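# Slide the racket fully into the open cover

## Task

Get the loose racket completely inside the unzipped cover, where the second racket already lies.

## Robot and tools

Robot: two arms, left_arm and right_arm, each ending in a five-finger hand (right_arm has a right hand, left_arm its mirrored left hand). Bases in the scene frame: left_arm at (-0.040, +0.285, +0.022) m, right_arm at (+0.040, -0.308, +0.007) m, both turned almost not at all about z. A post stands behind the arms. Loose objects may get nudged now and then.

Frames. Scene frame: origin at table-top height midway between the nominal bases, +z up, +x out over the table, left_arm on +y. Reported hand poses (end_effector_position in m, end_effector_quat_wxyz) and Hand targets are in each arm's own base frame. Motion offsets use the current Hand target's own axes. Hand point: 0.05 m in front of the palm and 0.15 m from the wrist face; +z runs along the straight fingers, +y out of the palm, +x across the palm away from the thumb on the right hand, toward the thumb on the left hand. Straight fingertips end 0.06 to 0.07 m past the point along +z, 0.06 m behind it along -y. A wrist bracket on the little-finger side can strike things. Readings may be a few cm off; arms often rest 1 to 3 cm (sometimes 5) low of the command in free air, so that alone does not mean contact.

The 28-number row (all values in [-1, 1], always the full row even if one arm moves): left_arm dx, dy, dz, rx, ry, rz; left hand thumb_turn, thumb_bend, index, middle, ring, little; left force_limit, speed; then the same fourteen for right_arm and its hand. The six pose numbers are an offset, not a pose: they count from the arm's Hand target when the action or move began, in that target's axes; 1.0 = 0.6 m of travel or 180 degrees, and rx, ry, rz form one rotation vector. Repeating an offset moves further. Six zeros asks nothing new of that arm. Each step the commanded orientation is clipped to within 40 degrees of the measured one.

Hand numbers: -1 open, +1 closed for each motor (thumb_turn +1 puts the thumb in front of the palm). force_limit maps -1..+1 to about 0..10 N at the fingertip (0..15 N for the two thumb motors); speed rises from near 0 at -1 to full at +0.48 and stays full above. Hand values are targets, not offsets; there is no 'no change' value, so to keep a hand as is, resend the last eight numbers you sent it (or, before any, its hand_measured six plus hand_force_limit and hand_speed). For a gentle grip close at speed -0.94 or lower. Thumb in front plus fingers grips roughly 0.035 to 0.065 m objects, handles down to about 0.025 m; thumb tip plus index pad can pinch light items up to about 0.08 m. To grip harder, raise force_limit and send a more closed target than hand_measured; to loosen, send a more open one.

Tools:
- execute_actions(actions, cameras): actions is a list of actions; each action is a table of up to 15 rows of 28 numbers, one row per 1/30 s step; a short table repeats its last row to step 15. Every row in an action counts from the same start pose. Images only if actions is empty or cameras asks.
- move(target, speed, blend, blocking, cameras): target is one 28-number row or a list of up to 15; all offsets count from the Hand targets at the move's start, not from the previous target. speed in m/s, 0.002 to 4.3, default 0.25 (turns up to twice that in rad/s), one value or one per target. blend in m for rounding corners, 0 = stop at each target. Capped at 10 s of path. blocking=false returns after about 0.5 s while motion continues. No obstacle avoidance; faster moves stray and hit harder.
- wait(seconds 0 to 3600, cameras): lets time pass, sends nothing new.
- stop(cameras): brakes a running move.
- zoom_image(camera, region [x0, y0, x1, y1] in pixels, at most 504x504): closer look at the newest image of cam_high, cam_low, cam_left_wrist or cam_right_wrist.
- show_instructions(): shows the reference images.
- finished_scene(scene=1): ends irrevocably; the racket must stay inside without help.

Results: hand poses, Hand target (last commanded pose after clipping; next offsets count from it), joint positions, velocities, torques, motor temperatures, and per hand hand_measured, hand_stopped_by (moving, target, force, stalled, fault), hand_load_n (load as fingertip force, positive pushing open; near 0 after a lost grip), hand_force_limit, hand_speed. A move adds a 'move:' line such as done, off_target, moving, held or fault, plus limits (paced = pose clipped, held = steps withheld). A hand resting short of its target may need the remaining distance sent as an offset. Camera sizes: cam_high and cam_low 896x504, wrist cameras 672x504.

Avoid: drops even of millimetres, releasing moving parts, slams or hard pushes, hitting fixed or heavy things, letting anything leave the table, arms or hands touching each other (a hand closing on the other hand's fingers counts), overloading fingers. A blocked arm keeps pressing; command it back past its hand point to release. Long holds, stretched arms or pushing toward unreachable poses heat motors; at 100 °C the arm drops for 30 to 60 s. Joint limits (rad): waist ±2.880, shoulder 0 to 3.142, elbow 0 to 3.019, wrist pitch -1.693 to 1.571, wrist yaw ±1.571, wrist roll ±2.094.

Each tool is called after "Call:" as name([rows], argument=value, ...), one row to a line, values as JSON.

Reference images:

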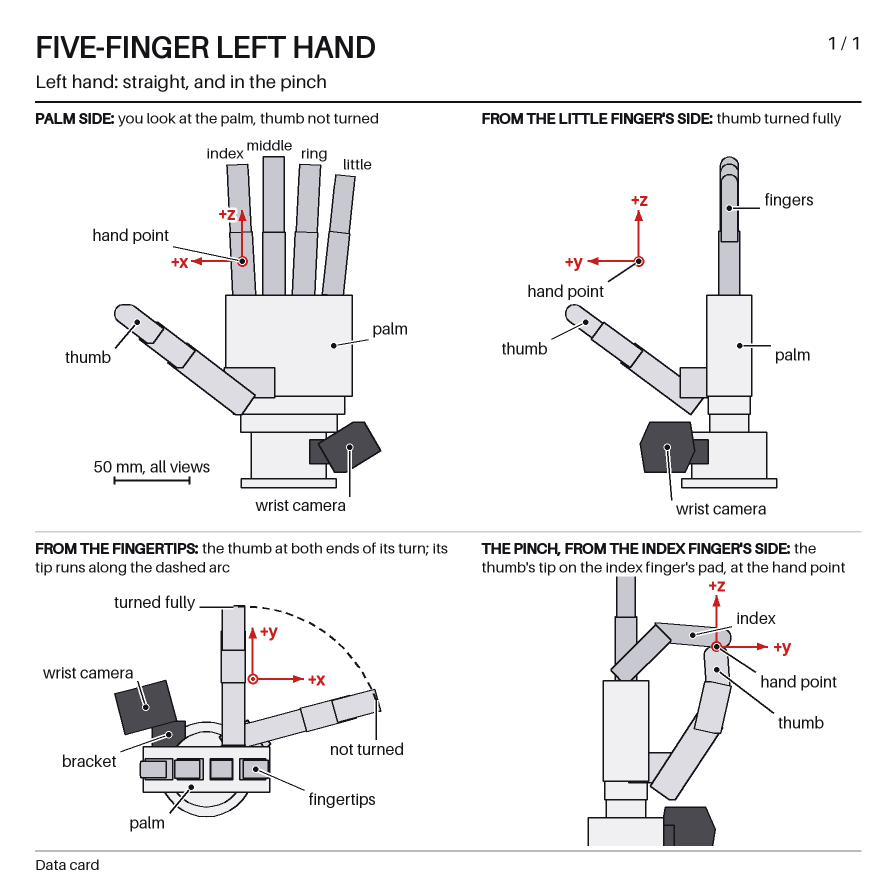

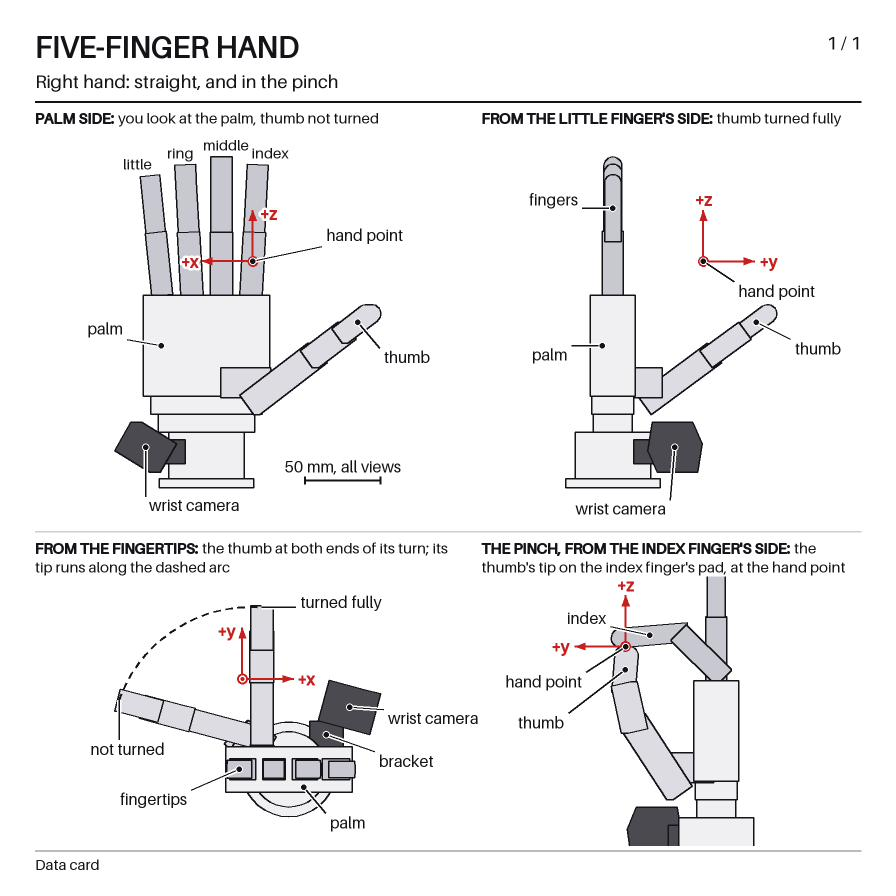

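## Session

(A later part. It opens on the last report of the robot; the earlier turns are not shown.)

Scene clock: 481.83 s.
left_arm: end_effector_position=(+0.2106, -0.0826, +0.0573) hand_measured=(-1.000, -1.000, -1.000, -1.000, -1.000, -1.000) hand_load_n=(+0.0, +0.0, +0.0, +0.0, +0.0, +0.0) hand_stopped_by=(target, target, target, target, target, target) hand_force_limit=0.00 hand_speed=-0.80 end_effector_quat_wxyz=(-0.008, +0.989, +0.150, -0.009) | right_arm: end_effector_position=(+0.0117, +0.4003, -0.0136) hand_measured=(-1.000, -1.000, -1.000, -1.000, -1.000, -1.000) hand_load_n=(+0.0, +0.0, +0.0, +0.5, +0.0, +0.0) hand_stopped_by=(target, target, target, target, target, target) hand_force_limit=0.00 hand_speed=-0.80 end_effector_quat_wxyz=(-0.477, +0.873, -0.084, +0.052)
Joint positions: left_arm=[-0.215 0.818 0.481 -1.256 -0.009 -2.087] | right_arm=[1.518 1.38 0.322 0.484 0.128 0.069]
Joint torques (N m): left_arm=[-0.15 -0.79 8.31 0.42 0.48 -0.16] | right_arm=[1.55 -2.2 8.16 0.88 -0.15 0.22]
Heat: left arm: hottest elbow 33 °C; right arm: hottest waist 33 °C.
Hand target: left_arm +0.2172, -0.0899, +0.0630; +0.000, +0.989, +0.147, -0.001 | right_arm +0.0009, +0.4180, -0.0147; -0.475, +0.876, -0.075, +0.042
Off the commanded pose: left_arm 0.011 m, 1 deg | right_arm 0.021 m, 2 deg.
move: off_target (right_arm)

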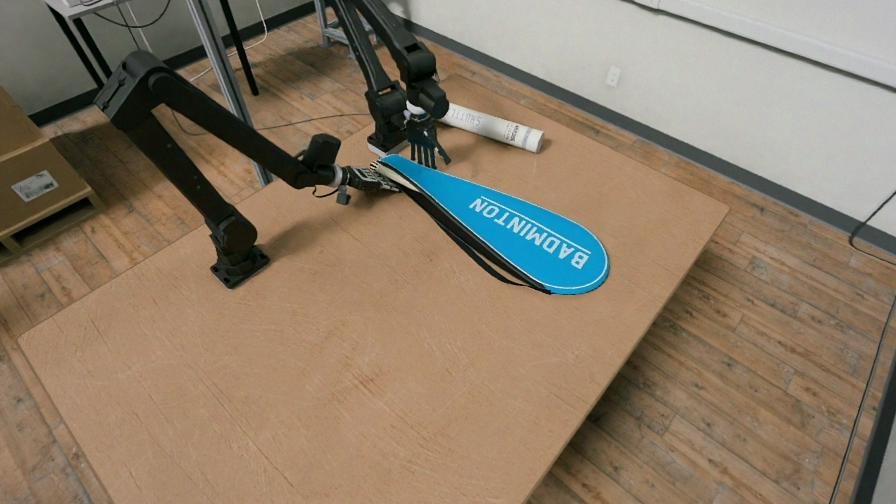

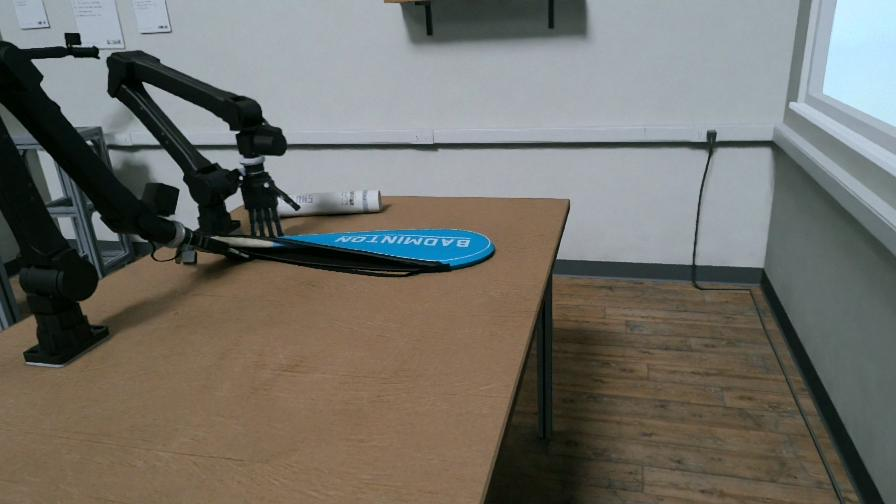

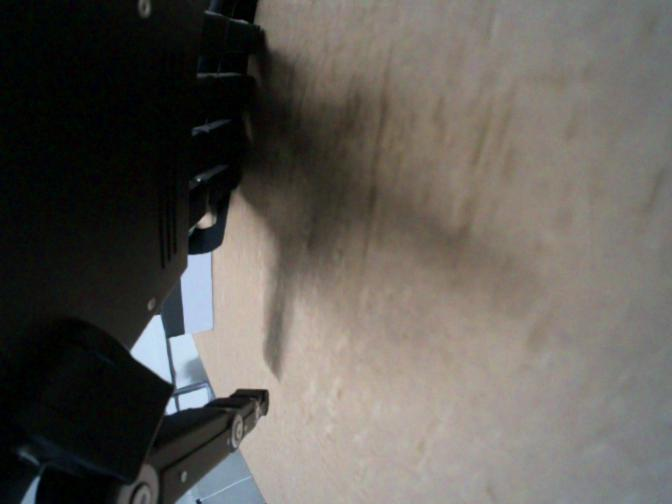

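Call:
zoom_image(camera="cam_high", region=[360, 145, 420, 205])

Call:
zoom_image(camera="cam_low", region=[200, 225, 260, 270])

Call:
zoom_image(camera="cam_right_wrist", region=[180, 130, 280, 330])

Scaled by 8.400 from the camera's image (finer frame: 1280x720).

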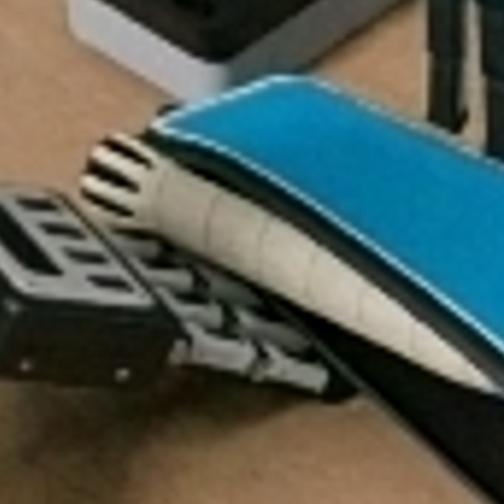

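Scaled by 8.400 from the camera's image (finer frame: 1280x720).

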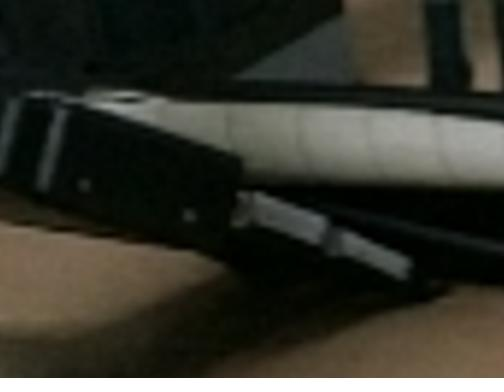

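Scaled by 2.520 from the camera's image (finer frame: 960x720).

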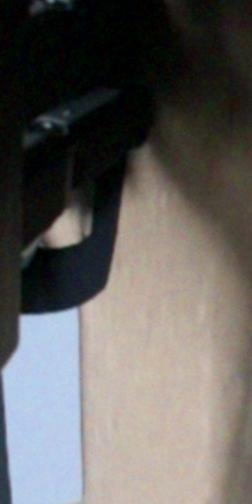

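Call:
move(target=[0,0,0,0,0,0,-1,-1,-1,-1,-1,-1,0,-0.8,0,-0.0260,-0.0169,-0.0778,0,0,-1,-1,-1,-1,-1,-1,0,-0.8], cameras=["cam_high","cam_low"], speed=0.05)

Call:
zoom_image(camera="cam_high", region=[350, 110, 470, 220])

Call:
zoom_image(camera="cam_low", region=[190, 220, 310, 290])

Scene clock: 504.63 s.
left_arm: end_effector_position=(+0.2106, -0.0820, +0.0569) hand_measured=(-1.000, -1.000, -1.000, -1.000, -1.000, -1.000) hand_load_n=(+0.0, +0.0, +0.0, +0.0, +0.0, +0.0) hand_stopped_by=(target, target, target, target, target, target) hand_force_limit=0.00 hand_speed=-0.80 end_effector_quat_wxyz=(-0.010, +0.989, +0.150, -0.009) | right_arm: end_effector_position=(+0.0107, +0.4085, +0.0046) hand_measured=(-1.000, -1.000, -1.000, -1.000, -1.000, -1.000) hand_load_n=(+0.0, +0.0, +0.0, +0.5, +0.0, +0.0) hand_stopped_by=(target, target, target, target, target, target) hand_force_limit=0.00 hand_speed=-0.80 end_effector_quat_wxyz=(-0.375, +0.922, -0.083, +0.051)
Joint positions: left_arm=[-0.215 0.819 0.481 -1.256 -0.012 -2.087] | right_arm=[1.517 1.327 0.523 0.002 0.12 0.076]
Joint torques (N m): left_arm=[-0.26 -0.85 8.31 0.39 0.64 -0.14] | right_arm=[0.09 -3.66 8.77 0.06 -1.19 0.3]
Heat: left arm: hottest elbow 33 °C; right arm: hottest elbow 34 °C.
Hand target: left_arm +0.2172, -0.0900, +0.0630; +0.000, +0.989, +0.147, -0.001 | right_arm +0.0008, +0.4180, +0.0039; -0.365, +0.927, -0.080, +0.033
Off the commanded pose: left_arm 0.012 m, 1 deg | right_arm 0.014 m, 3 deg.
move: off_target (right_arm)

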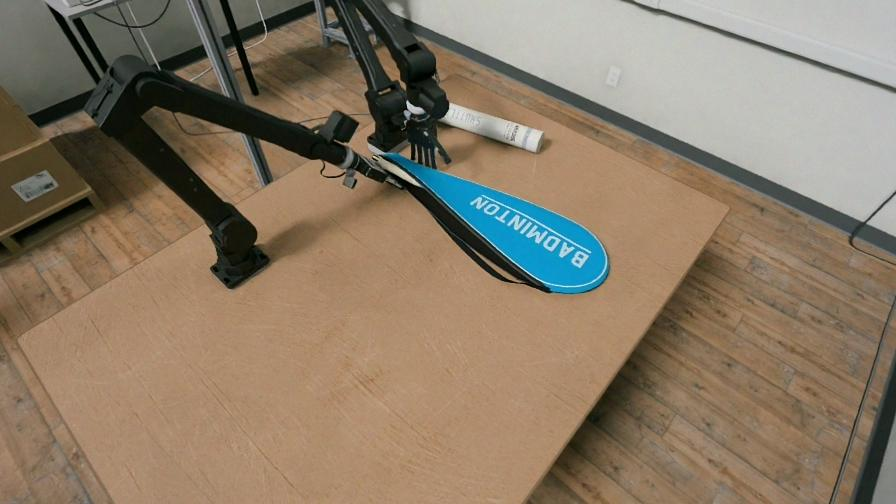

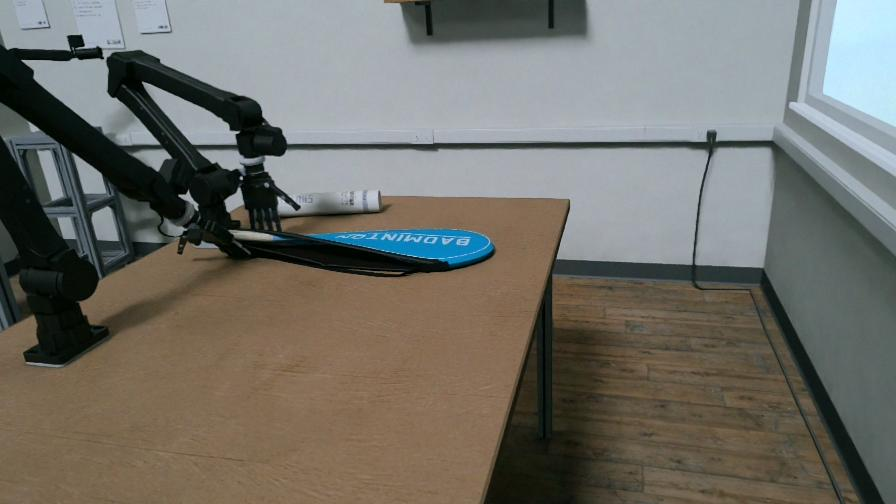

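Scaled by 4.200 from the camera's image (finer frame: 1280x720).

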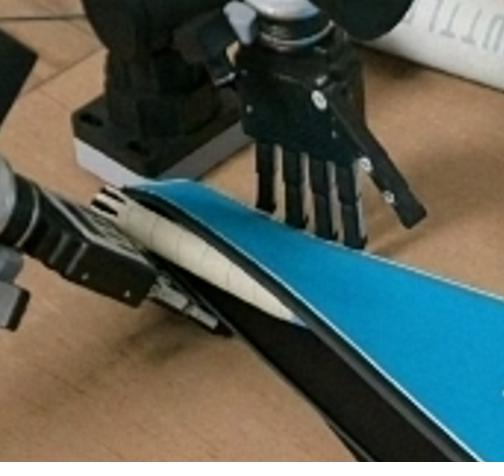

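Scaled by 4.200 from the camera's image (finer frame: 1280x720).

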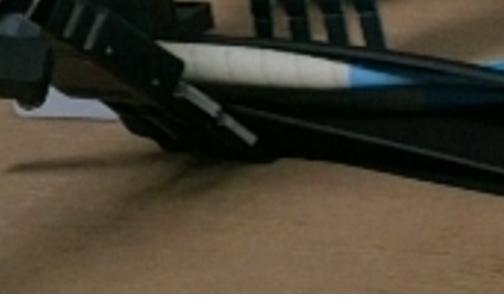

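Call:
move(target=[0,0,0,0,0,0,-1,-1,-1,-1,-1,-1,0,-0.8,0,-0.0270,-0.0280,-0.0722,0,0,-1,-1,-1,-1,-1,-1,0,-0.8], cameras=["cam_high","cam_low"], speed=0.05)

Call:
zoom_image(camera="cam_high", region=[350, 110, 470, 220])

Call:
zoom_image(camera="cam_low", region=[190, 220, 310, 290])

Scene clock: 513.87 s.
left_arm: end_effector_position=(+0.2107, -0.0810, +0.0564) hand_measured=(-1.000, -1.000, -1.000, -1.000, -1.000, -1.000) hand_load_n=(+0.0, +0.0, +0.0, +0.0, +0.0, +0.0) hand_stopped_by=(target, target, target, target, target, target) hand_force_limit=0.00 hand_speed=-0.80 end_effector_quat_wxyz=(-0.013, +0.989, +0.150, -0.009) | right_arm: end_effector_position=(+0.0060, +0.4098, +0.0257) hand_measured=(-1.000, -1.000, -1.000, -1.000, -1.000, -1.000) hand_load_n=(+0.0, +0.0, +0.0, +0.5, +0.0, +0.0) hand_stopped_by=(target, target, target, target, target, target) hand_force_limit=0.00 hand_speed=-0.80 end_effector_quat_wxyz=(-0.266, +0.960, -0.079, +0.035)
Joint positions: left_arm=[-0.215 0.821 0.481 -1.256 -0.017 -2.087] | right_arm=[1.508 1.371 0.732 -0.392 0.077 0.079]
Joint torques (N m): left_arm=[-0.15 -0.91 8.31 0.39 0.85 -0.13] | right_arm=[-0.44 -5.01 9.28 -0.17 -0.72 0.3]
Heat: left arm: hottest elbow 33 °C; right arm: hottest elbow 34 °C.
Hand target: left_arm +0.2172, -0.0900, +0.0630; +0.000, +0.989, +0.147, -0.001 | right_arm +0.0008, +0.4184, +0.0272; -0.258, +0.962, -0.083, +0.024
Off the commanded pose: left_arm 0.013 m, 2 deg | right_arm 0.010 m, 2 deg.
move: done

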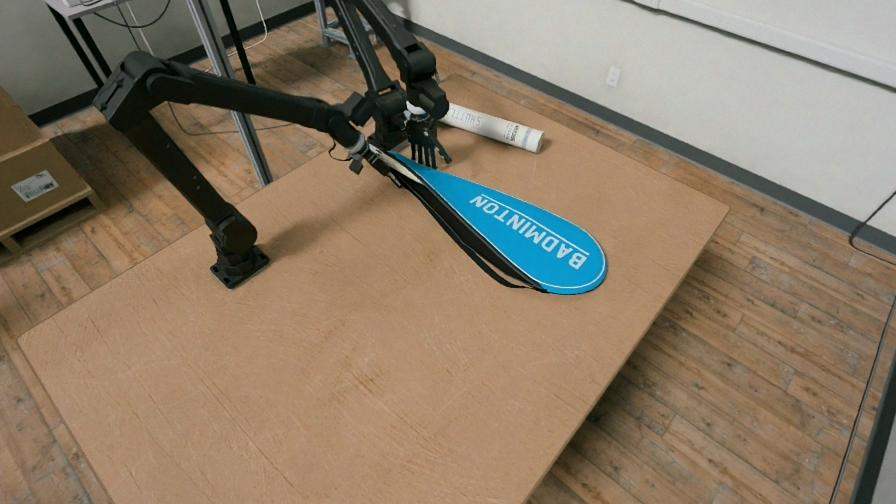

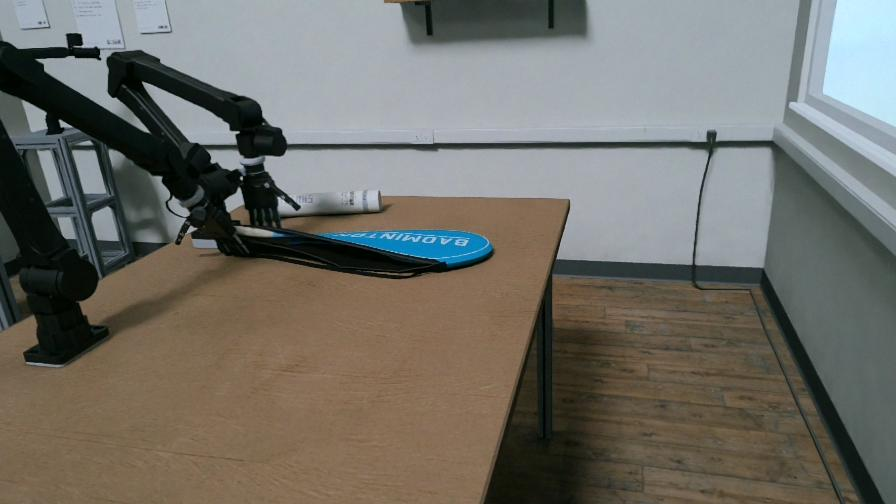

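Scaled by 4.200 from the camera's image (finer frame: 1280x720).

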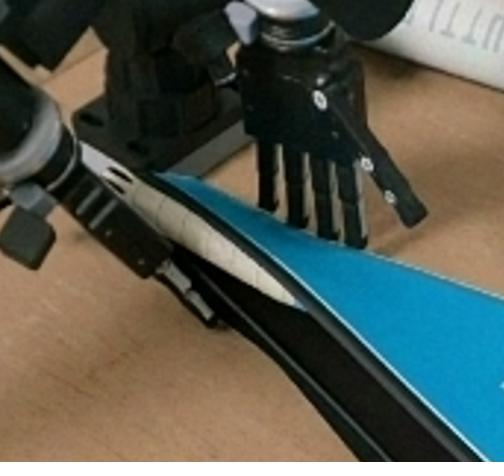

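Scaled by 4.200 from the camera's image (finer frame: 1280x720).

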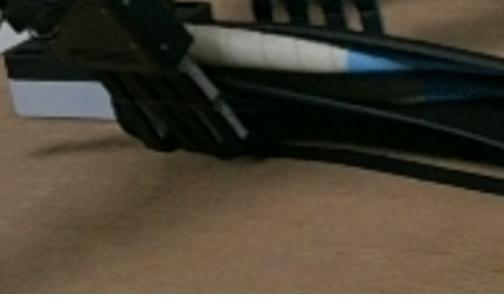

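Call:
move(target=[0,0,0,0,0,0,-1,-1,-1,-1,-1,-1,0,-0.8,0.0023,-0.0108,-0.0448,-0.1111,0,0,-1,-1,-1,-1,-1,-1,0,-0.8], cameras=["cam_high","cam_low","cam_left_wrist"], speed=0.05)

Call:
zoom_image(camera="cam_high", region=[350, 110, 470, 220])

Call:
zoom_image(camera="cam_low", region=[190, 220, 310, 290])

Scene clock: 525.87 s.
left_arm: end_effector_position=(+0.2107, -0.0808, +0.0564) hand_measured=(-1.000, -1.000, -1.000, -1.000, -1.000, -1.000) hand_load_n=(+0.0, -0.5, +0.0, +0.5, +0.0, +0.0) hand_stopped_by=(target, target, target, target, target, target) hand_force_limit=0.00 hand_speed=-0.80 end_effector_quat_wxyz=(-0.013, +0.989, +0.150, -0.009) | right_arm: end_effector_position=(+0.0006, +0.4021, +0.0528) hand_measured=(-1.000, -1.000, -1.000, -1.000, -1.000, -1.000) hand_load_n=(+0.0, +0.0, -0.5, +0.5, +0.0, +0.0) hand_stopped_by=(target, target, target, target, target, target) hand_force_limit=0.00 hand_speed=-0.80 end_effector_quat_wxyz=(-0.095, +0.992, -0.078, +0.013)
Joint positions: left_arm=[-0.215 0.821 0.481 -1.256 -0.018 -2.087] | right_arm=[1.495 1.524 1.022 -0.879 0.027 0.08]
Joint torques (N m): left_arm=[-0.09 -0.97 8.31 0.39 0.89 -0.14] | right_arm=[-1.03 -6.83 9.18 -0.54 -0.33 0.25]
Heat: left arm: hottest elbow 33 °C; right arm: hottest elbow 35 °C.
Hand target: left_arm +0.2172, -0.0900, +0.0630; +0.000, +0.989, +0.147, -0.001 | right_arm +0.0008, +0.4104, +0.0537; -0.087, +0.992, -0.086, +0.009
Off the commanded pose: left_arm 0.013 m, 2 deg | right_arm 0.008 m, 1 deg.
move: done

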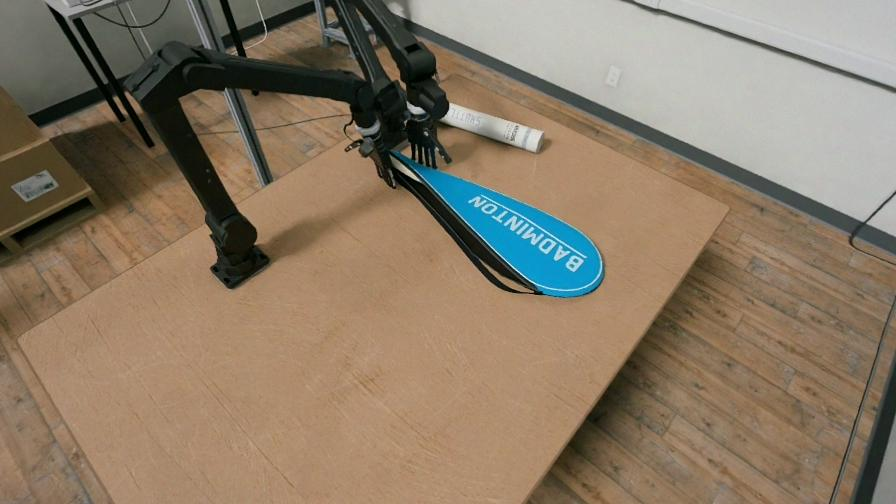

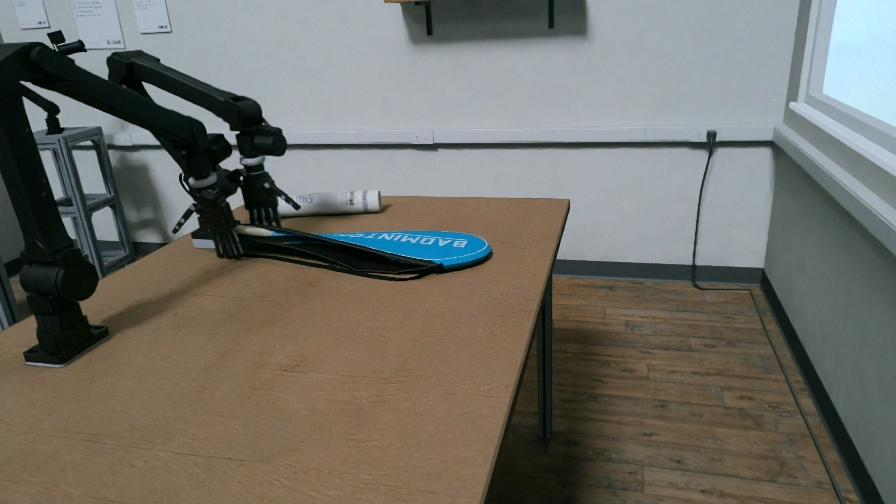

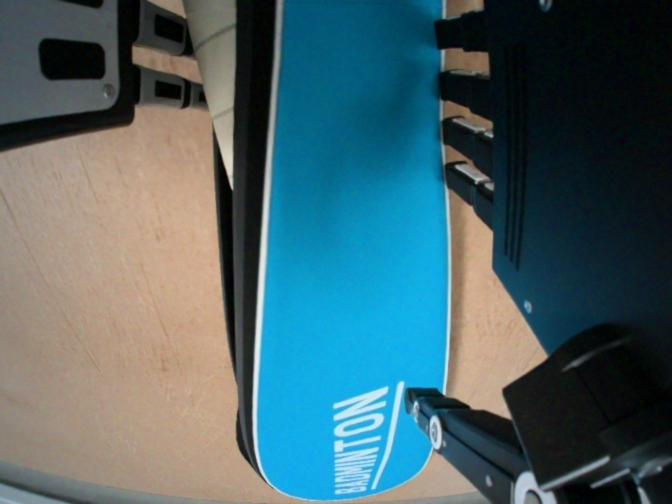

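Scaled by 4.200 from the camera's image (finer frame: 1280x720).

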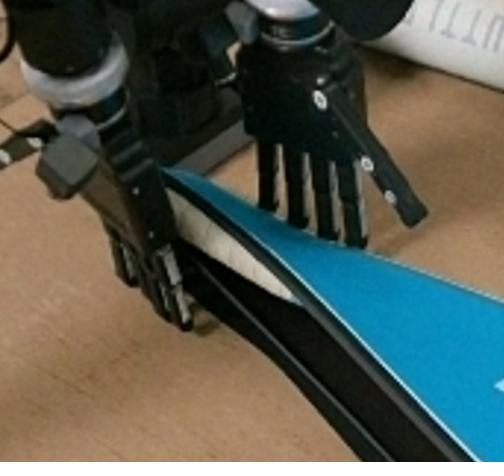

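Scaled by 4.200 from the camera's image (finer frame: 1280x720).

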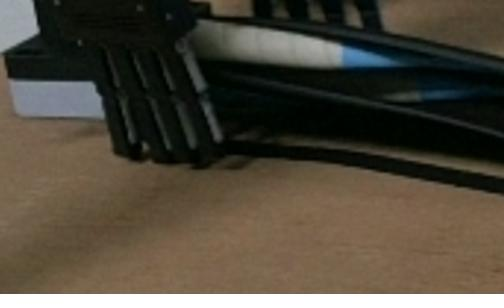

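Call:
zoom_image(camera="cam_high", region=[370, 145, 430, 205])

Call:
zoom_image(camera="cam_low", region=[205, 225, 275, 270])

Call:
zoom_image(camera="cam_left_wrist", region=[80, 0, 330, 300])

Call:
wait(seconds=0.1, cameras=["cam_right_wrist"])

Scaled by 8.400 from the camera's image (finer frame: 1280x720).

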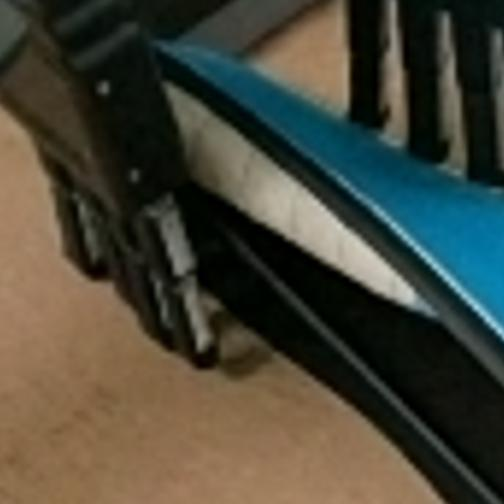

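Scaled by 7.200 from the camera's image (finer frame: 1280x720).

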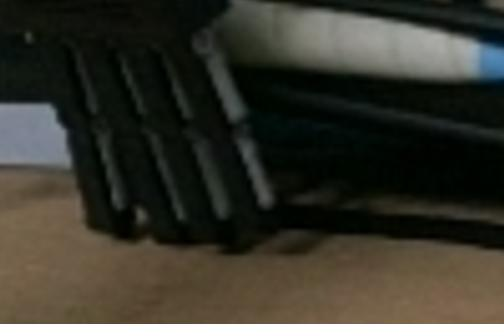

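Scaled by 1.680 from the camera's image (finer frame: 960x720).

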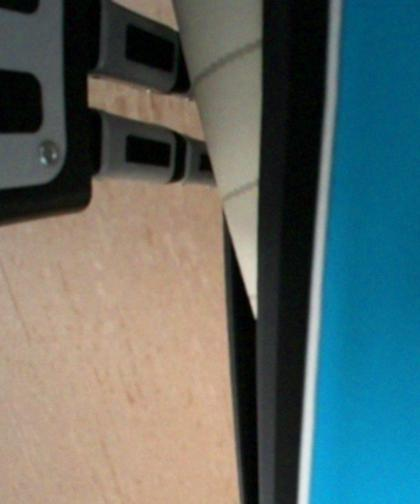

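Scene clock: 535.80 s.
left_arm: end_effector_position=(+0.2107, -0.0808, +0.0564) hand_measured=(-1.000, -1.000, -1.000, -1.000, -1.000, -1.000) hand_load_n=(+0.0, +0.0, +0.0, +0.0, +0.0, +0.0) hand_stopped_by=(target, target, target, target, target, target) hand_force_limit=0.00 hand_speed=-0.80 end_effector_quat_wxyz=(-0.013, +0.989, +0.150, -0.009) | right_arm: end_effector_position=(+0.0006, +0.4021, +0.0528) hand_measured=(-1.000, -1.000, -1.000, -1.000, -1.000, -1.000) hand_load_n=(+0.0, +0.0, -0.5, +0.5, +0.0, +0.0) hand_stopped_by=(target, target, target, target, target, target) hand_force_limit=0.00 hand_speed=-0.80 end_effector_quat_wxyz=(-0.095, +0.992, -0.078, +0.013)
Joint positions: left_arm=[-0.215 0.821 0.481 -1.256 -0.018 -2.087] | right_arm=[1.495 1.524 1.022 -0.879 0.027 0.08]
Joint torques (N m): left_arm=[-0.15 -1.03 8.31 0.4 0.89 -0.14] | right_arm=[-1.03 -6.89 9.17 -0.55 -0.33 0.24]
Heat: left arm: hottest elbow 33 °C; right arm: hottest elbow 36 °C.
Hand target: left_arm +0.2172, -0.0900, +0.0630; +0.000, +0.989, +0.147, -0.001 | right_arm +0.0008, +0.4104, +0.0537; -0.087, +0.992, -0.086, +0.009
Off the commanded pose: left_arm 0.013 m, 2 deg | right_arm 0.008 m, 1 deg.
wait: 0.10 s; at rest from the start

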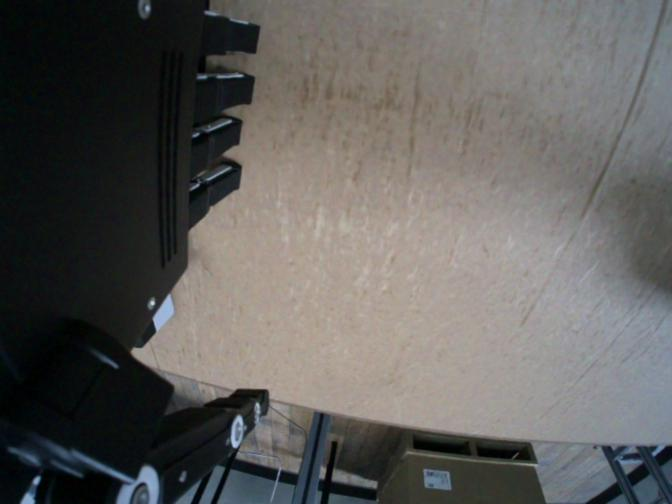

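Call:
move([
  [0,0,0,0,0,0,-1,-1,-1,-1,-1,-1,0,-0.8,-0.0023,-0.0053,0.0458,0.1111,0,0,-1,-1,-1,-1,-1,-1,0,-0.8],
  [0,0,0,0,0,0,-1,-1,-1,-1,-1,-1,0,-0.8,-0.0022,0.0022,0.0838,0.1833,0,0,-1,-1,-1,-1,-1,-1,0,-0.8],
  [0,0,0,0,0,0,-1,-1,-1,-1,-1,-1,0,-0.8,-0.0022,0.0075,0.1145,0.2611,0,0,-1,-1,-1,-1,-1,-1,0,-0.8],
], cameras=["cam_high"], speed=0.06, blend=0.01)

Call:
zoom_image(camera="cam_high", region=[350, 110, 470, 220])

Scene clock: 570.33 s.
left_arm: end_effector_position=(+0.2106, -0.0813, +0.0564) hand_measured=(-1.000, -1.000, -1.000, -1.000, -1.000, -1.000) hand_load_n=(+0.0, +0.0, +0.0, +0.0, +0.0, +0.0) hand_stopped_by=(target, target, target, target, target, target) hand_force_limit=0.00 hand_speed=-0.80 end_effector_quat_wxyz=(-0.012, +0.989, +0.150, -0.009) | right_arm: end_effector_position=(+0.0051, +0.4157, -0.0112) hand_measured=(-1.000, -1.000, -1.000, -1.000, -1.000, -1.000) hand_load_n=(-0.5, +0.0, +0.0, +0.0, +0.0, +0.0) hand_stopped_by=(target, target, target, target, target, target) hand_force_limit=0.00 hand_speed=-0.80 end_effector_quat_wxyz=(-0.474, +0.876, -0.081, +0.043)
Joint positions: left_arm=[-0.215 0.821 0.481 -1.256 -0.015 -2.087] | right_arm=[1.531 1.406 0.368 0.455 0.12 0.08]
Joint torques (N m): left_arm=[-0.09 -0.97 8.31 0.39 0.78 -0.14] | right_arm=[0.97 -4.25 4.94 1.92 0.17 0.1]
Heat: left arm: hottest elbow 33 °C; right arm: hottest elbow 37 °C.
Hand target: left_arm +0.2172, -0.0900, +0.0630; +0.000, +0.989, +0.147, -0.001 | right_arm +0.0010, +0.4180, -0.0147; -0.475, +0.876, -0.075, +0.042
Off the commanded pose: left_arm 0.013 m, 2 deg | right_arm 0.006 m, 1 deg.
move: done

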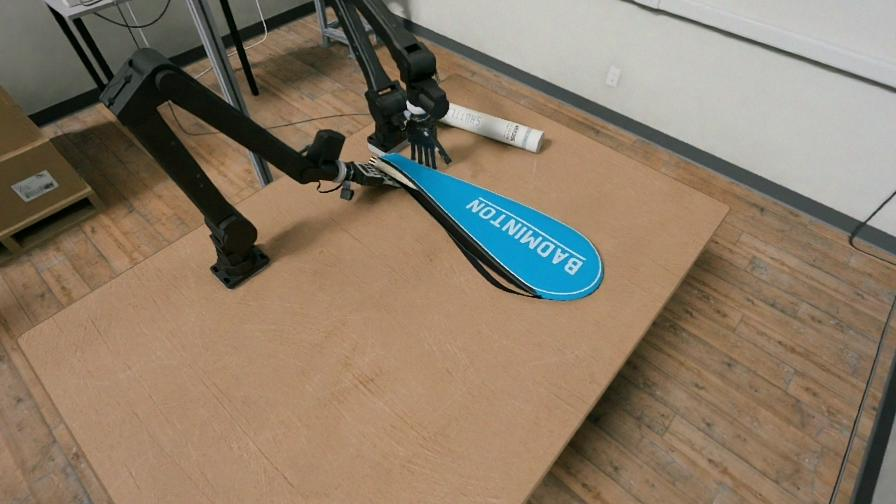

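Scaled by 4.200 from the camera's image (finer frame: 1280x720).

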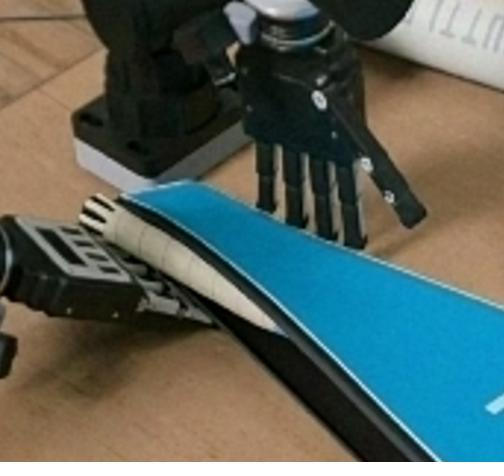

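Call:
move(target=[0,0,0,0,0,0,-1,-1,-1,-1,-1,-1,0,-0.8,0,0.0645,-0.0993,0,0,0,-1,-1,-1,-1,-1,-1,0,-0.8], cameras=["cam_high","cam_low","cam_right_wrist"], speed=0.05)

Call:
zoom_image(camera="cam_high", region=[350, 110, 470, 220])

Call:
zoom_image(camera="cam_low", region=[190, 220, 310, 290])

Scene clock: 576.30 s.
left_arm: end_effector_position=(+0.2101, -0.0834, +0.0568) hand_measured=(-1.000, -1.000, -1.000, -1.000, -1.000, -1.000) hand_load_n=(+0.0, +0.0, +0.0, +0.0, +0.0, +0.0) hand_stopped_by=(target, target, target, target, target, target) hand_force_limit=0.00 hand_speed=-0.80 end_effector_quat_wxyz=(-0.007, +0.989, +0.150, -0.011) | right_arm: end_effector_position=(-0.0037, +0.3533, -0.0136) hand_measured=(-1.000, -1.000, -1.000, -1.000, -1.000, -1.000) hand_load_n=(-0.5, +0.0, +0.0, +0.0, +0.0, +0.0) hand_stopped_by=(target, target, target, target, target, target) hand_force_limit=0.00 hand_speed=-0.80 end_effector_quat_wxyz=(-0.479, +0.873, -0.080, +0.048)
Joint positions: left_arm=[-0.216 0.821 0.481 -1.256 -0.006 -2.087] | right_arm=[1.569 1.236 0.2 0.463 0.16 0.094]
Joint torques (N m): left_arm=[0.03 -1.03 8.32 0.4 0.38 -0.14] | right_arm=[1.2 -4.54 4.29 0.58 0.12 0.23]
Heat: left arm: hottest elbow 33 °C; right arm: hottest elbow 36 °C.
Hand target: left_arm +0.2172, -0.0900, +0.0630; +0.000, +0.989, +0.147, -0.001 | right_arm -0.0113, +0.3480, -0.0147; -0.475, +0.876, -0.075, +0.042
Off the commanded pose: left_arm 0.012 m, 1 deg | right_arm 0.009 m, 1 deg.
move: done

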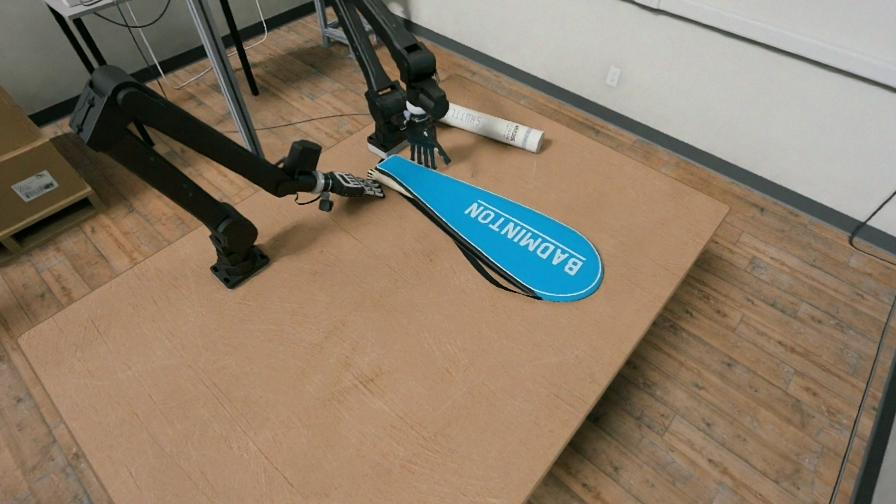

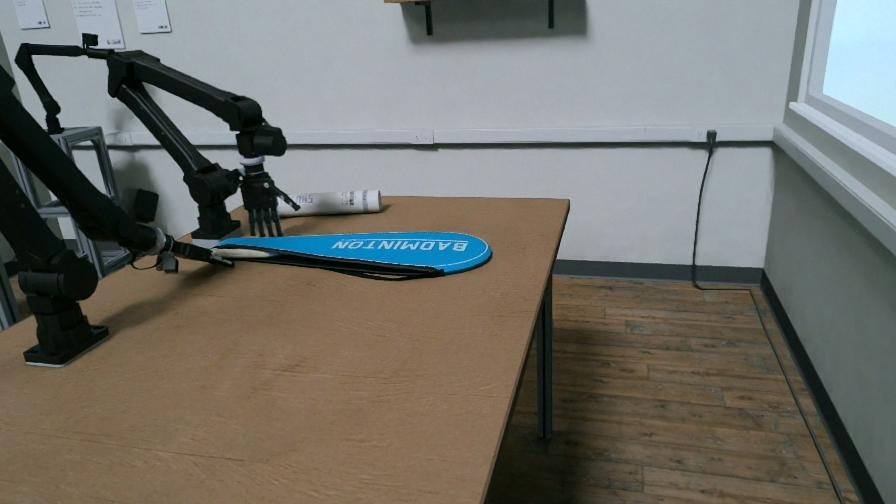

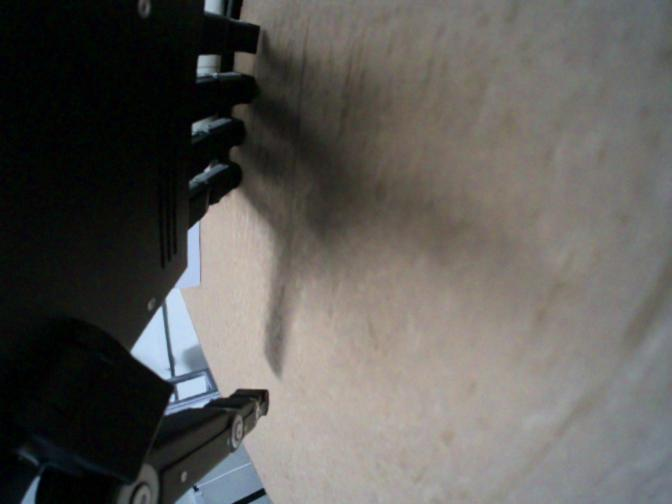

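Scaled by 4.200 from the camera's image (finer frame: 1280x720).

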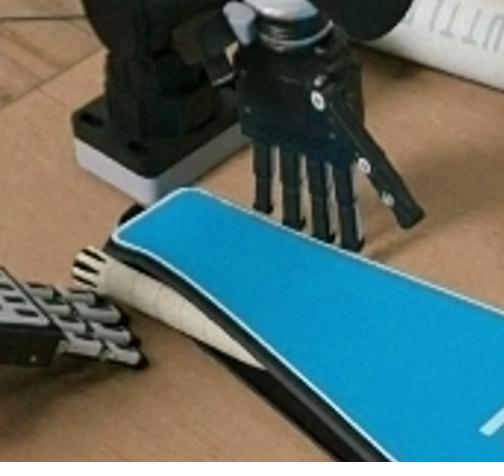

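Scaled by 4.200 from the camera's image (finer frame: 1280x720).

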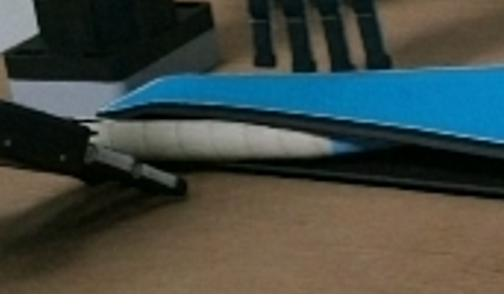

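Call:
move([
  [0,0,0,0,0,0,-1,-1,-1,-1,-1,-1,0,-0.8,0.0682,-0.0157,-0.1128,0,0,0,-1,-1,-1,-1,-1,-1,0,-0.8],
  [0,0,0,0,0,0,-1,-1,-1,-1,-1,-1,0,-0.8,0.1265,-0.0778,-0.1105,-0.2312,-0.06,-0.0827,-1,-1,-1,-1,-1,-1,0,-0.8],
], cameras=["cam_high","cam_low","cam_left_wrist"], speed=0.12, blend=0.01)

Call:
zoom_image(camera="cam_high", region=[340, 110, 480, 240])

Call:
zoom_image(camera="cam_low", region=[190, 220, 310, 290])

Scene clock: 600.77 s.
left_arm: end_effector_position=(+0.2101, -0.0834, +0.0568) hand_measured=(-1.000, -1.000, -1.000, -1.000, -1.000, -1.000) hand_load_n=(+0.0, +0.0, +0.0, +0.0, +0.0, +0.0) hand_stopped_by=(target, target, target, target, target, target) hand_force_limit=0.00 hand_speed=-0.80 end_effector_quat_wxyz=(-0.007, +0.989, +0.150, -0.011) | right_arm: end_effector_position=(+0.0449, +0.2887, +0.0491) hand_measured=(-1.000, -1.000, -1.000, -1.000, -1.000, -1.000) hand_load_n=(+0.0, +0.0, +0.0, +0.0, +0.0, +0.0) hand_stopped_by=(target, target, target, target, target, target) hand_force_limit=0.00 hand_speed=-0.80 end_effector_quat_wxyz=(-0.121, +0.990, +0.073, -0.020)
Joint positions: left_arm=[-0.216 0.821 0.481 -1.256 -0.006 -2.087] | right_arm=[1.322 1.248 0.735 -0.839 -0.113 -0.383]
Joint torques (N m): left_arm=[-0.03 -0.91 8.32 0.4 0.37 -0.14] | right_arm=[-1.2 -4.54 10.35 -0.13 0.48 0]
Heat: left arm: hottest elbow 33 °C; right arm: hottest elbow 35 °C.
Hand target: left_arm +0.2172, -0.0900, +0.0630; +0.000, +0.989, +0.147, -0.001 | right_arm +0.0581, +0.3053, +0.0607; -0.130, +0.989, +0.070, -0.008
Off the commanded pose: left_arm 0.011 m, 1 deg | right_arm 0.024 m, 2 deg.
move: off_target (right_arm)

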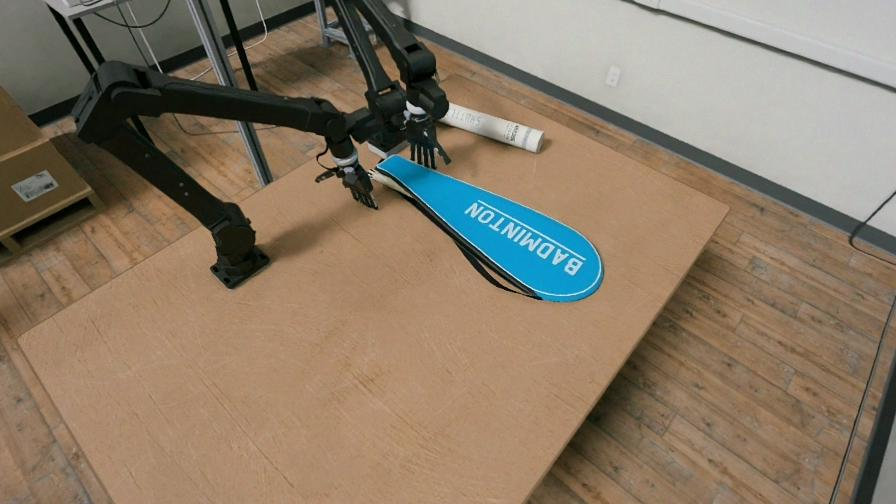

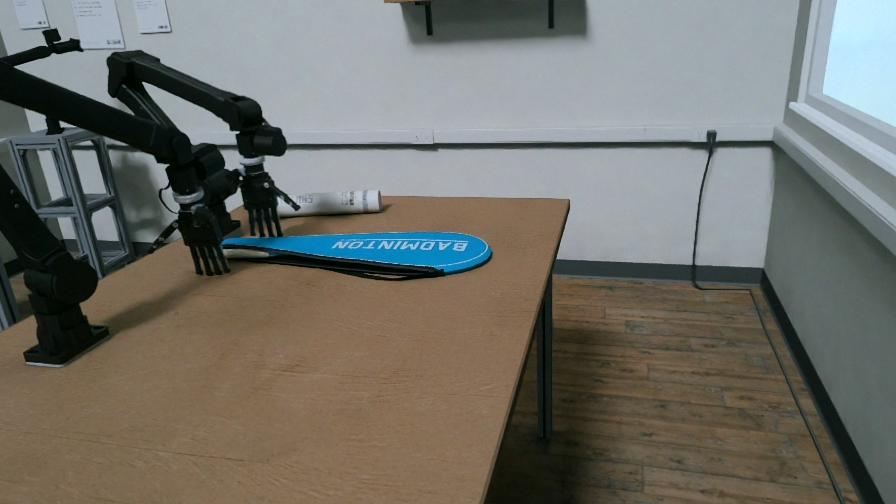

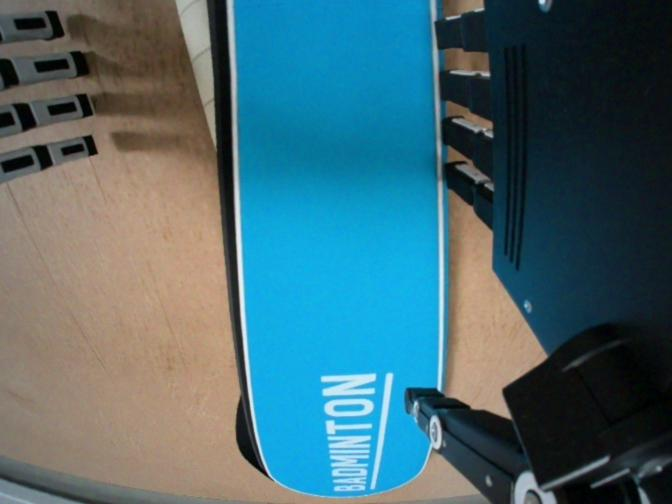

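Scaled by 3.600 from the camera's image (finer frame: 1280x720).

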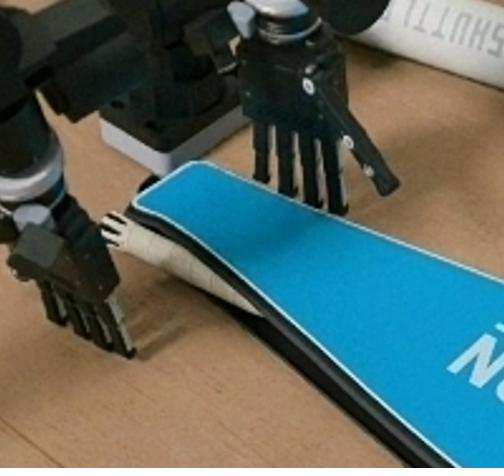

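Scaled by 4.200 from the camera's image (finer frame: 1280x720).

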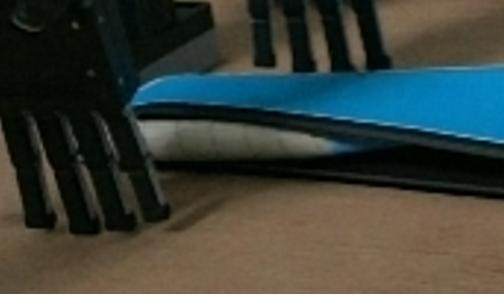

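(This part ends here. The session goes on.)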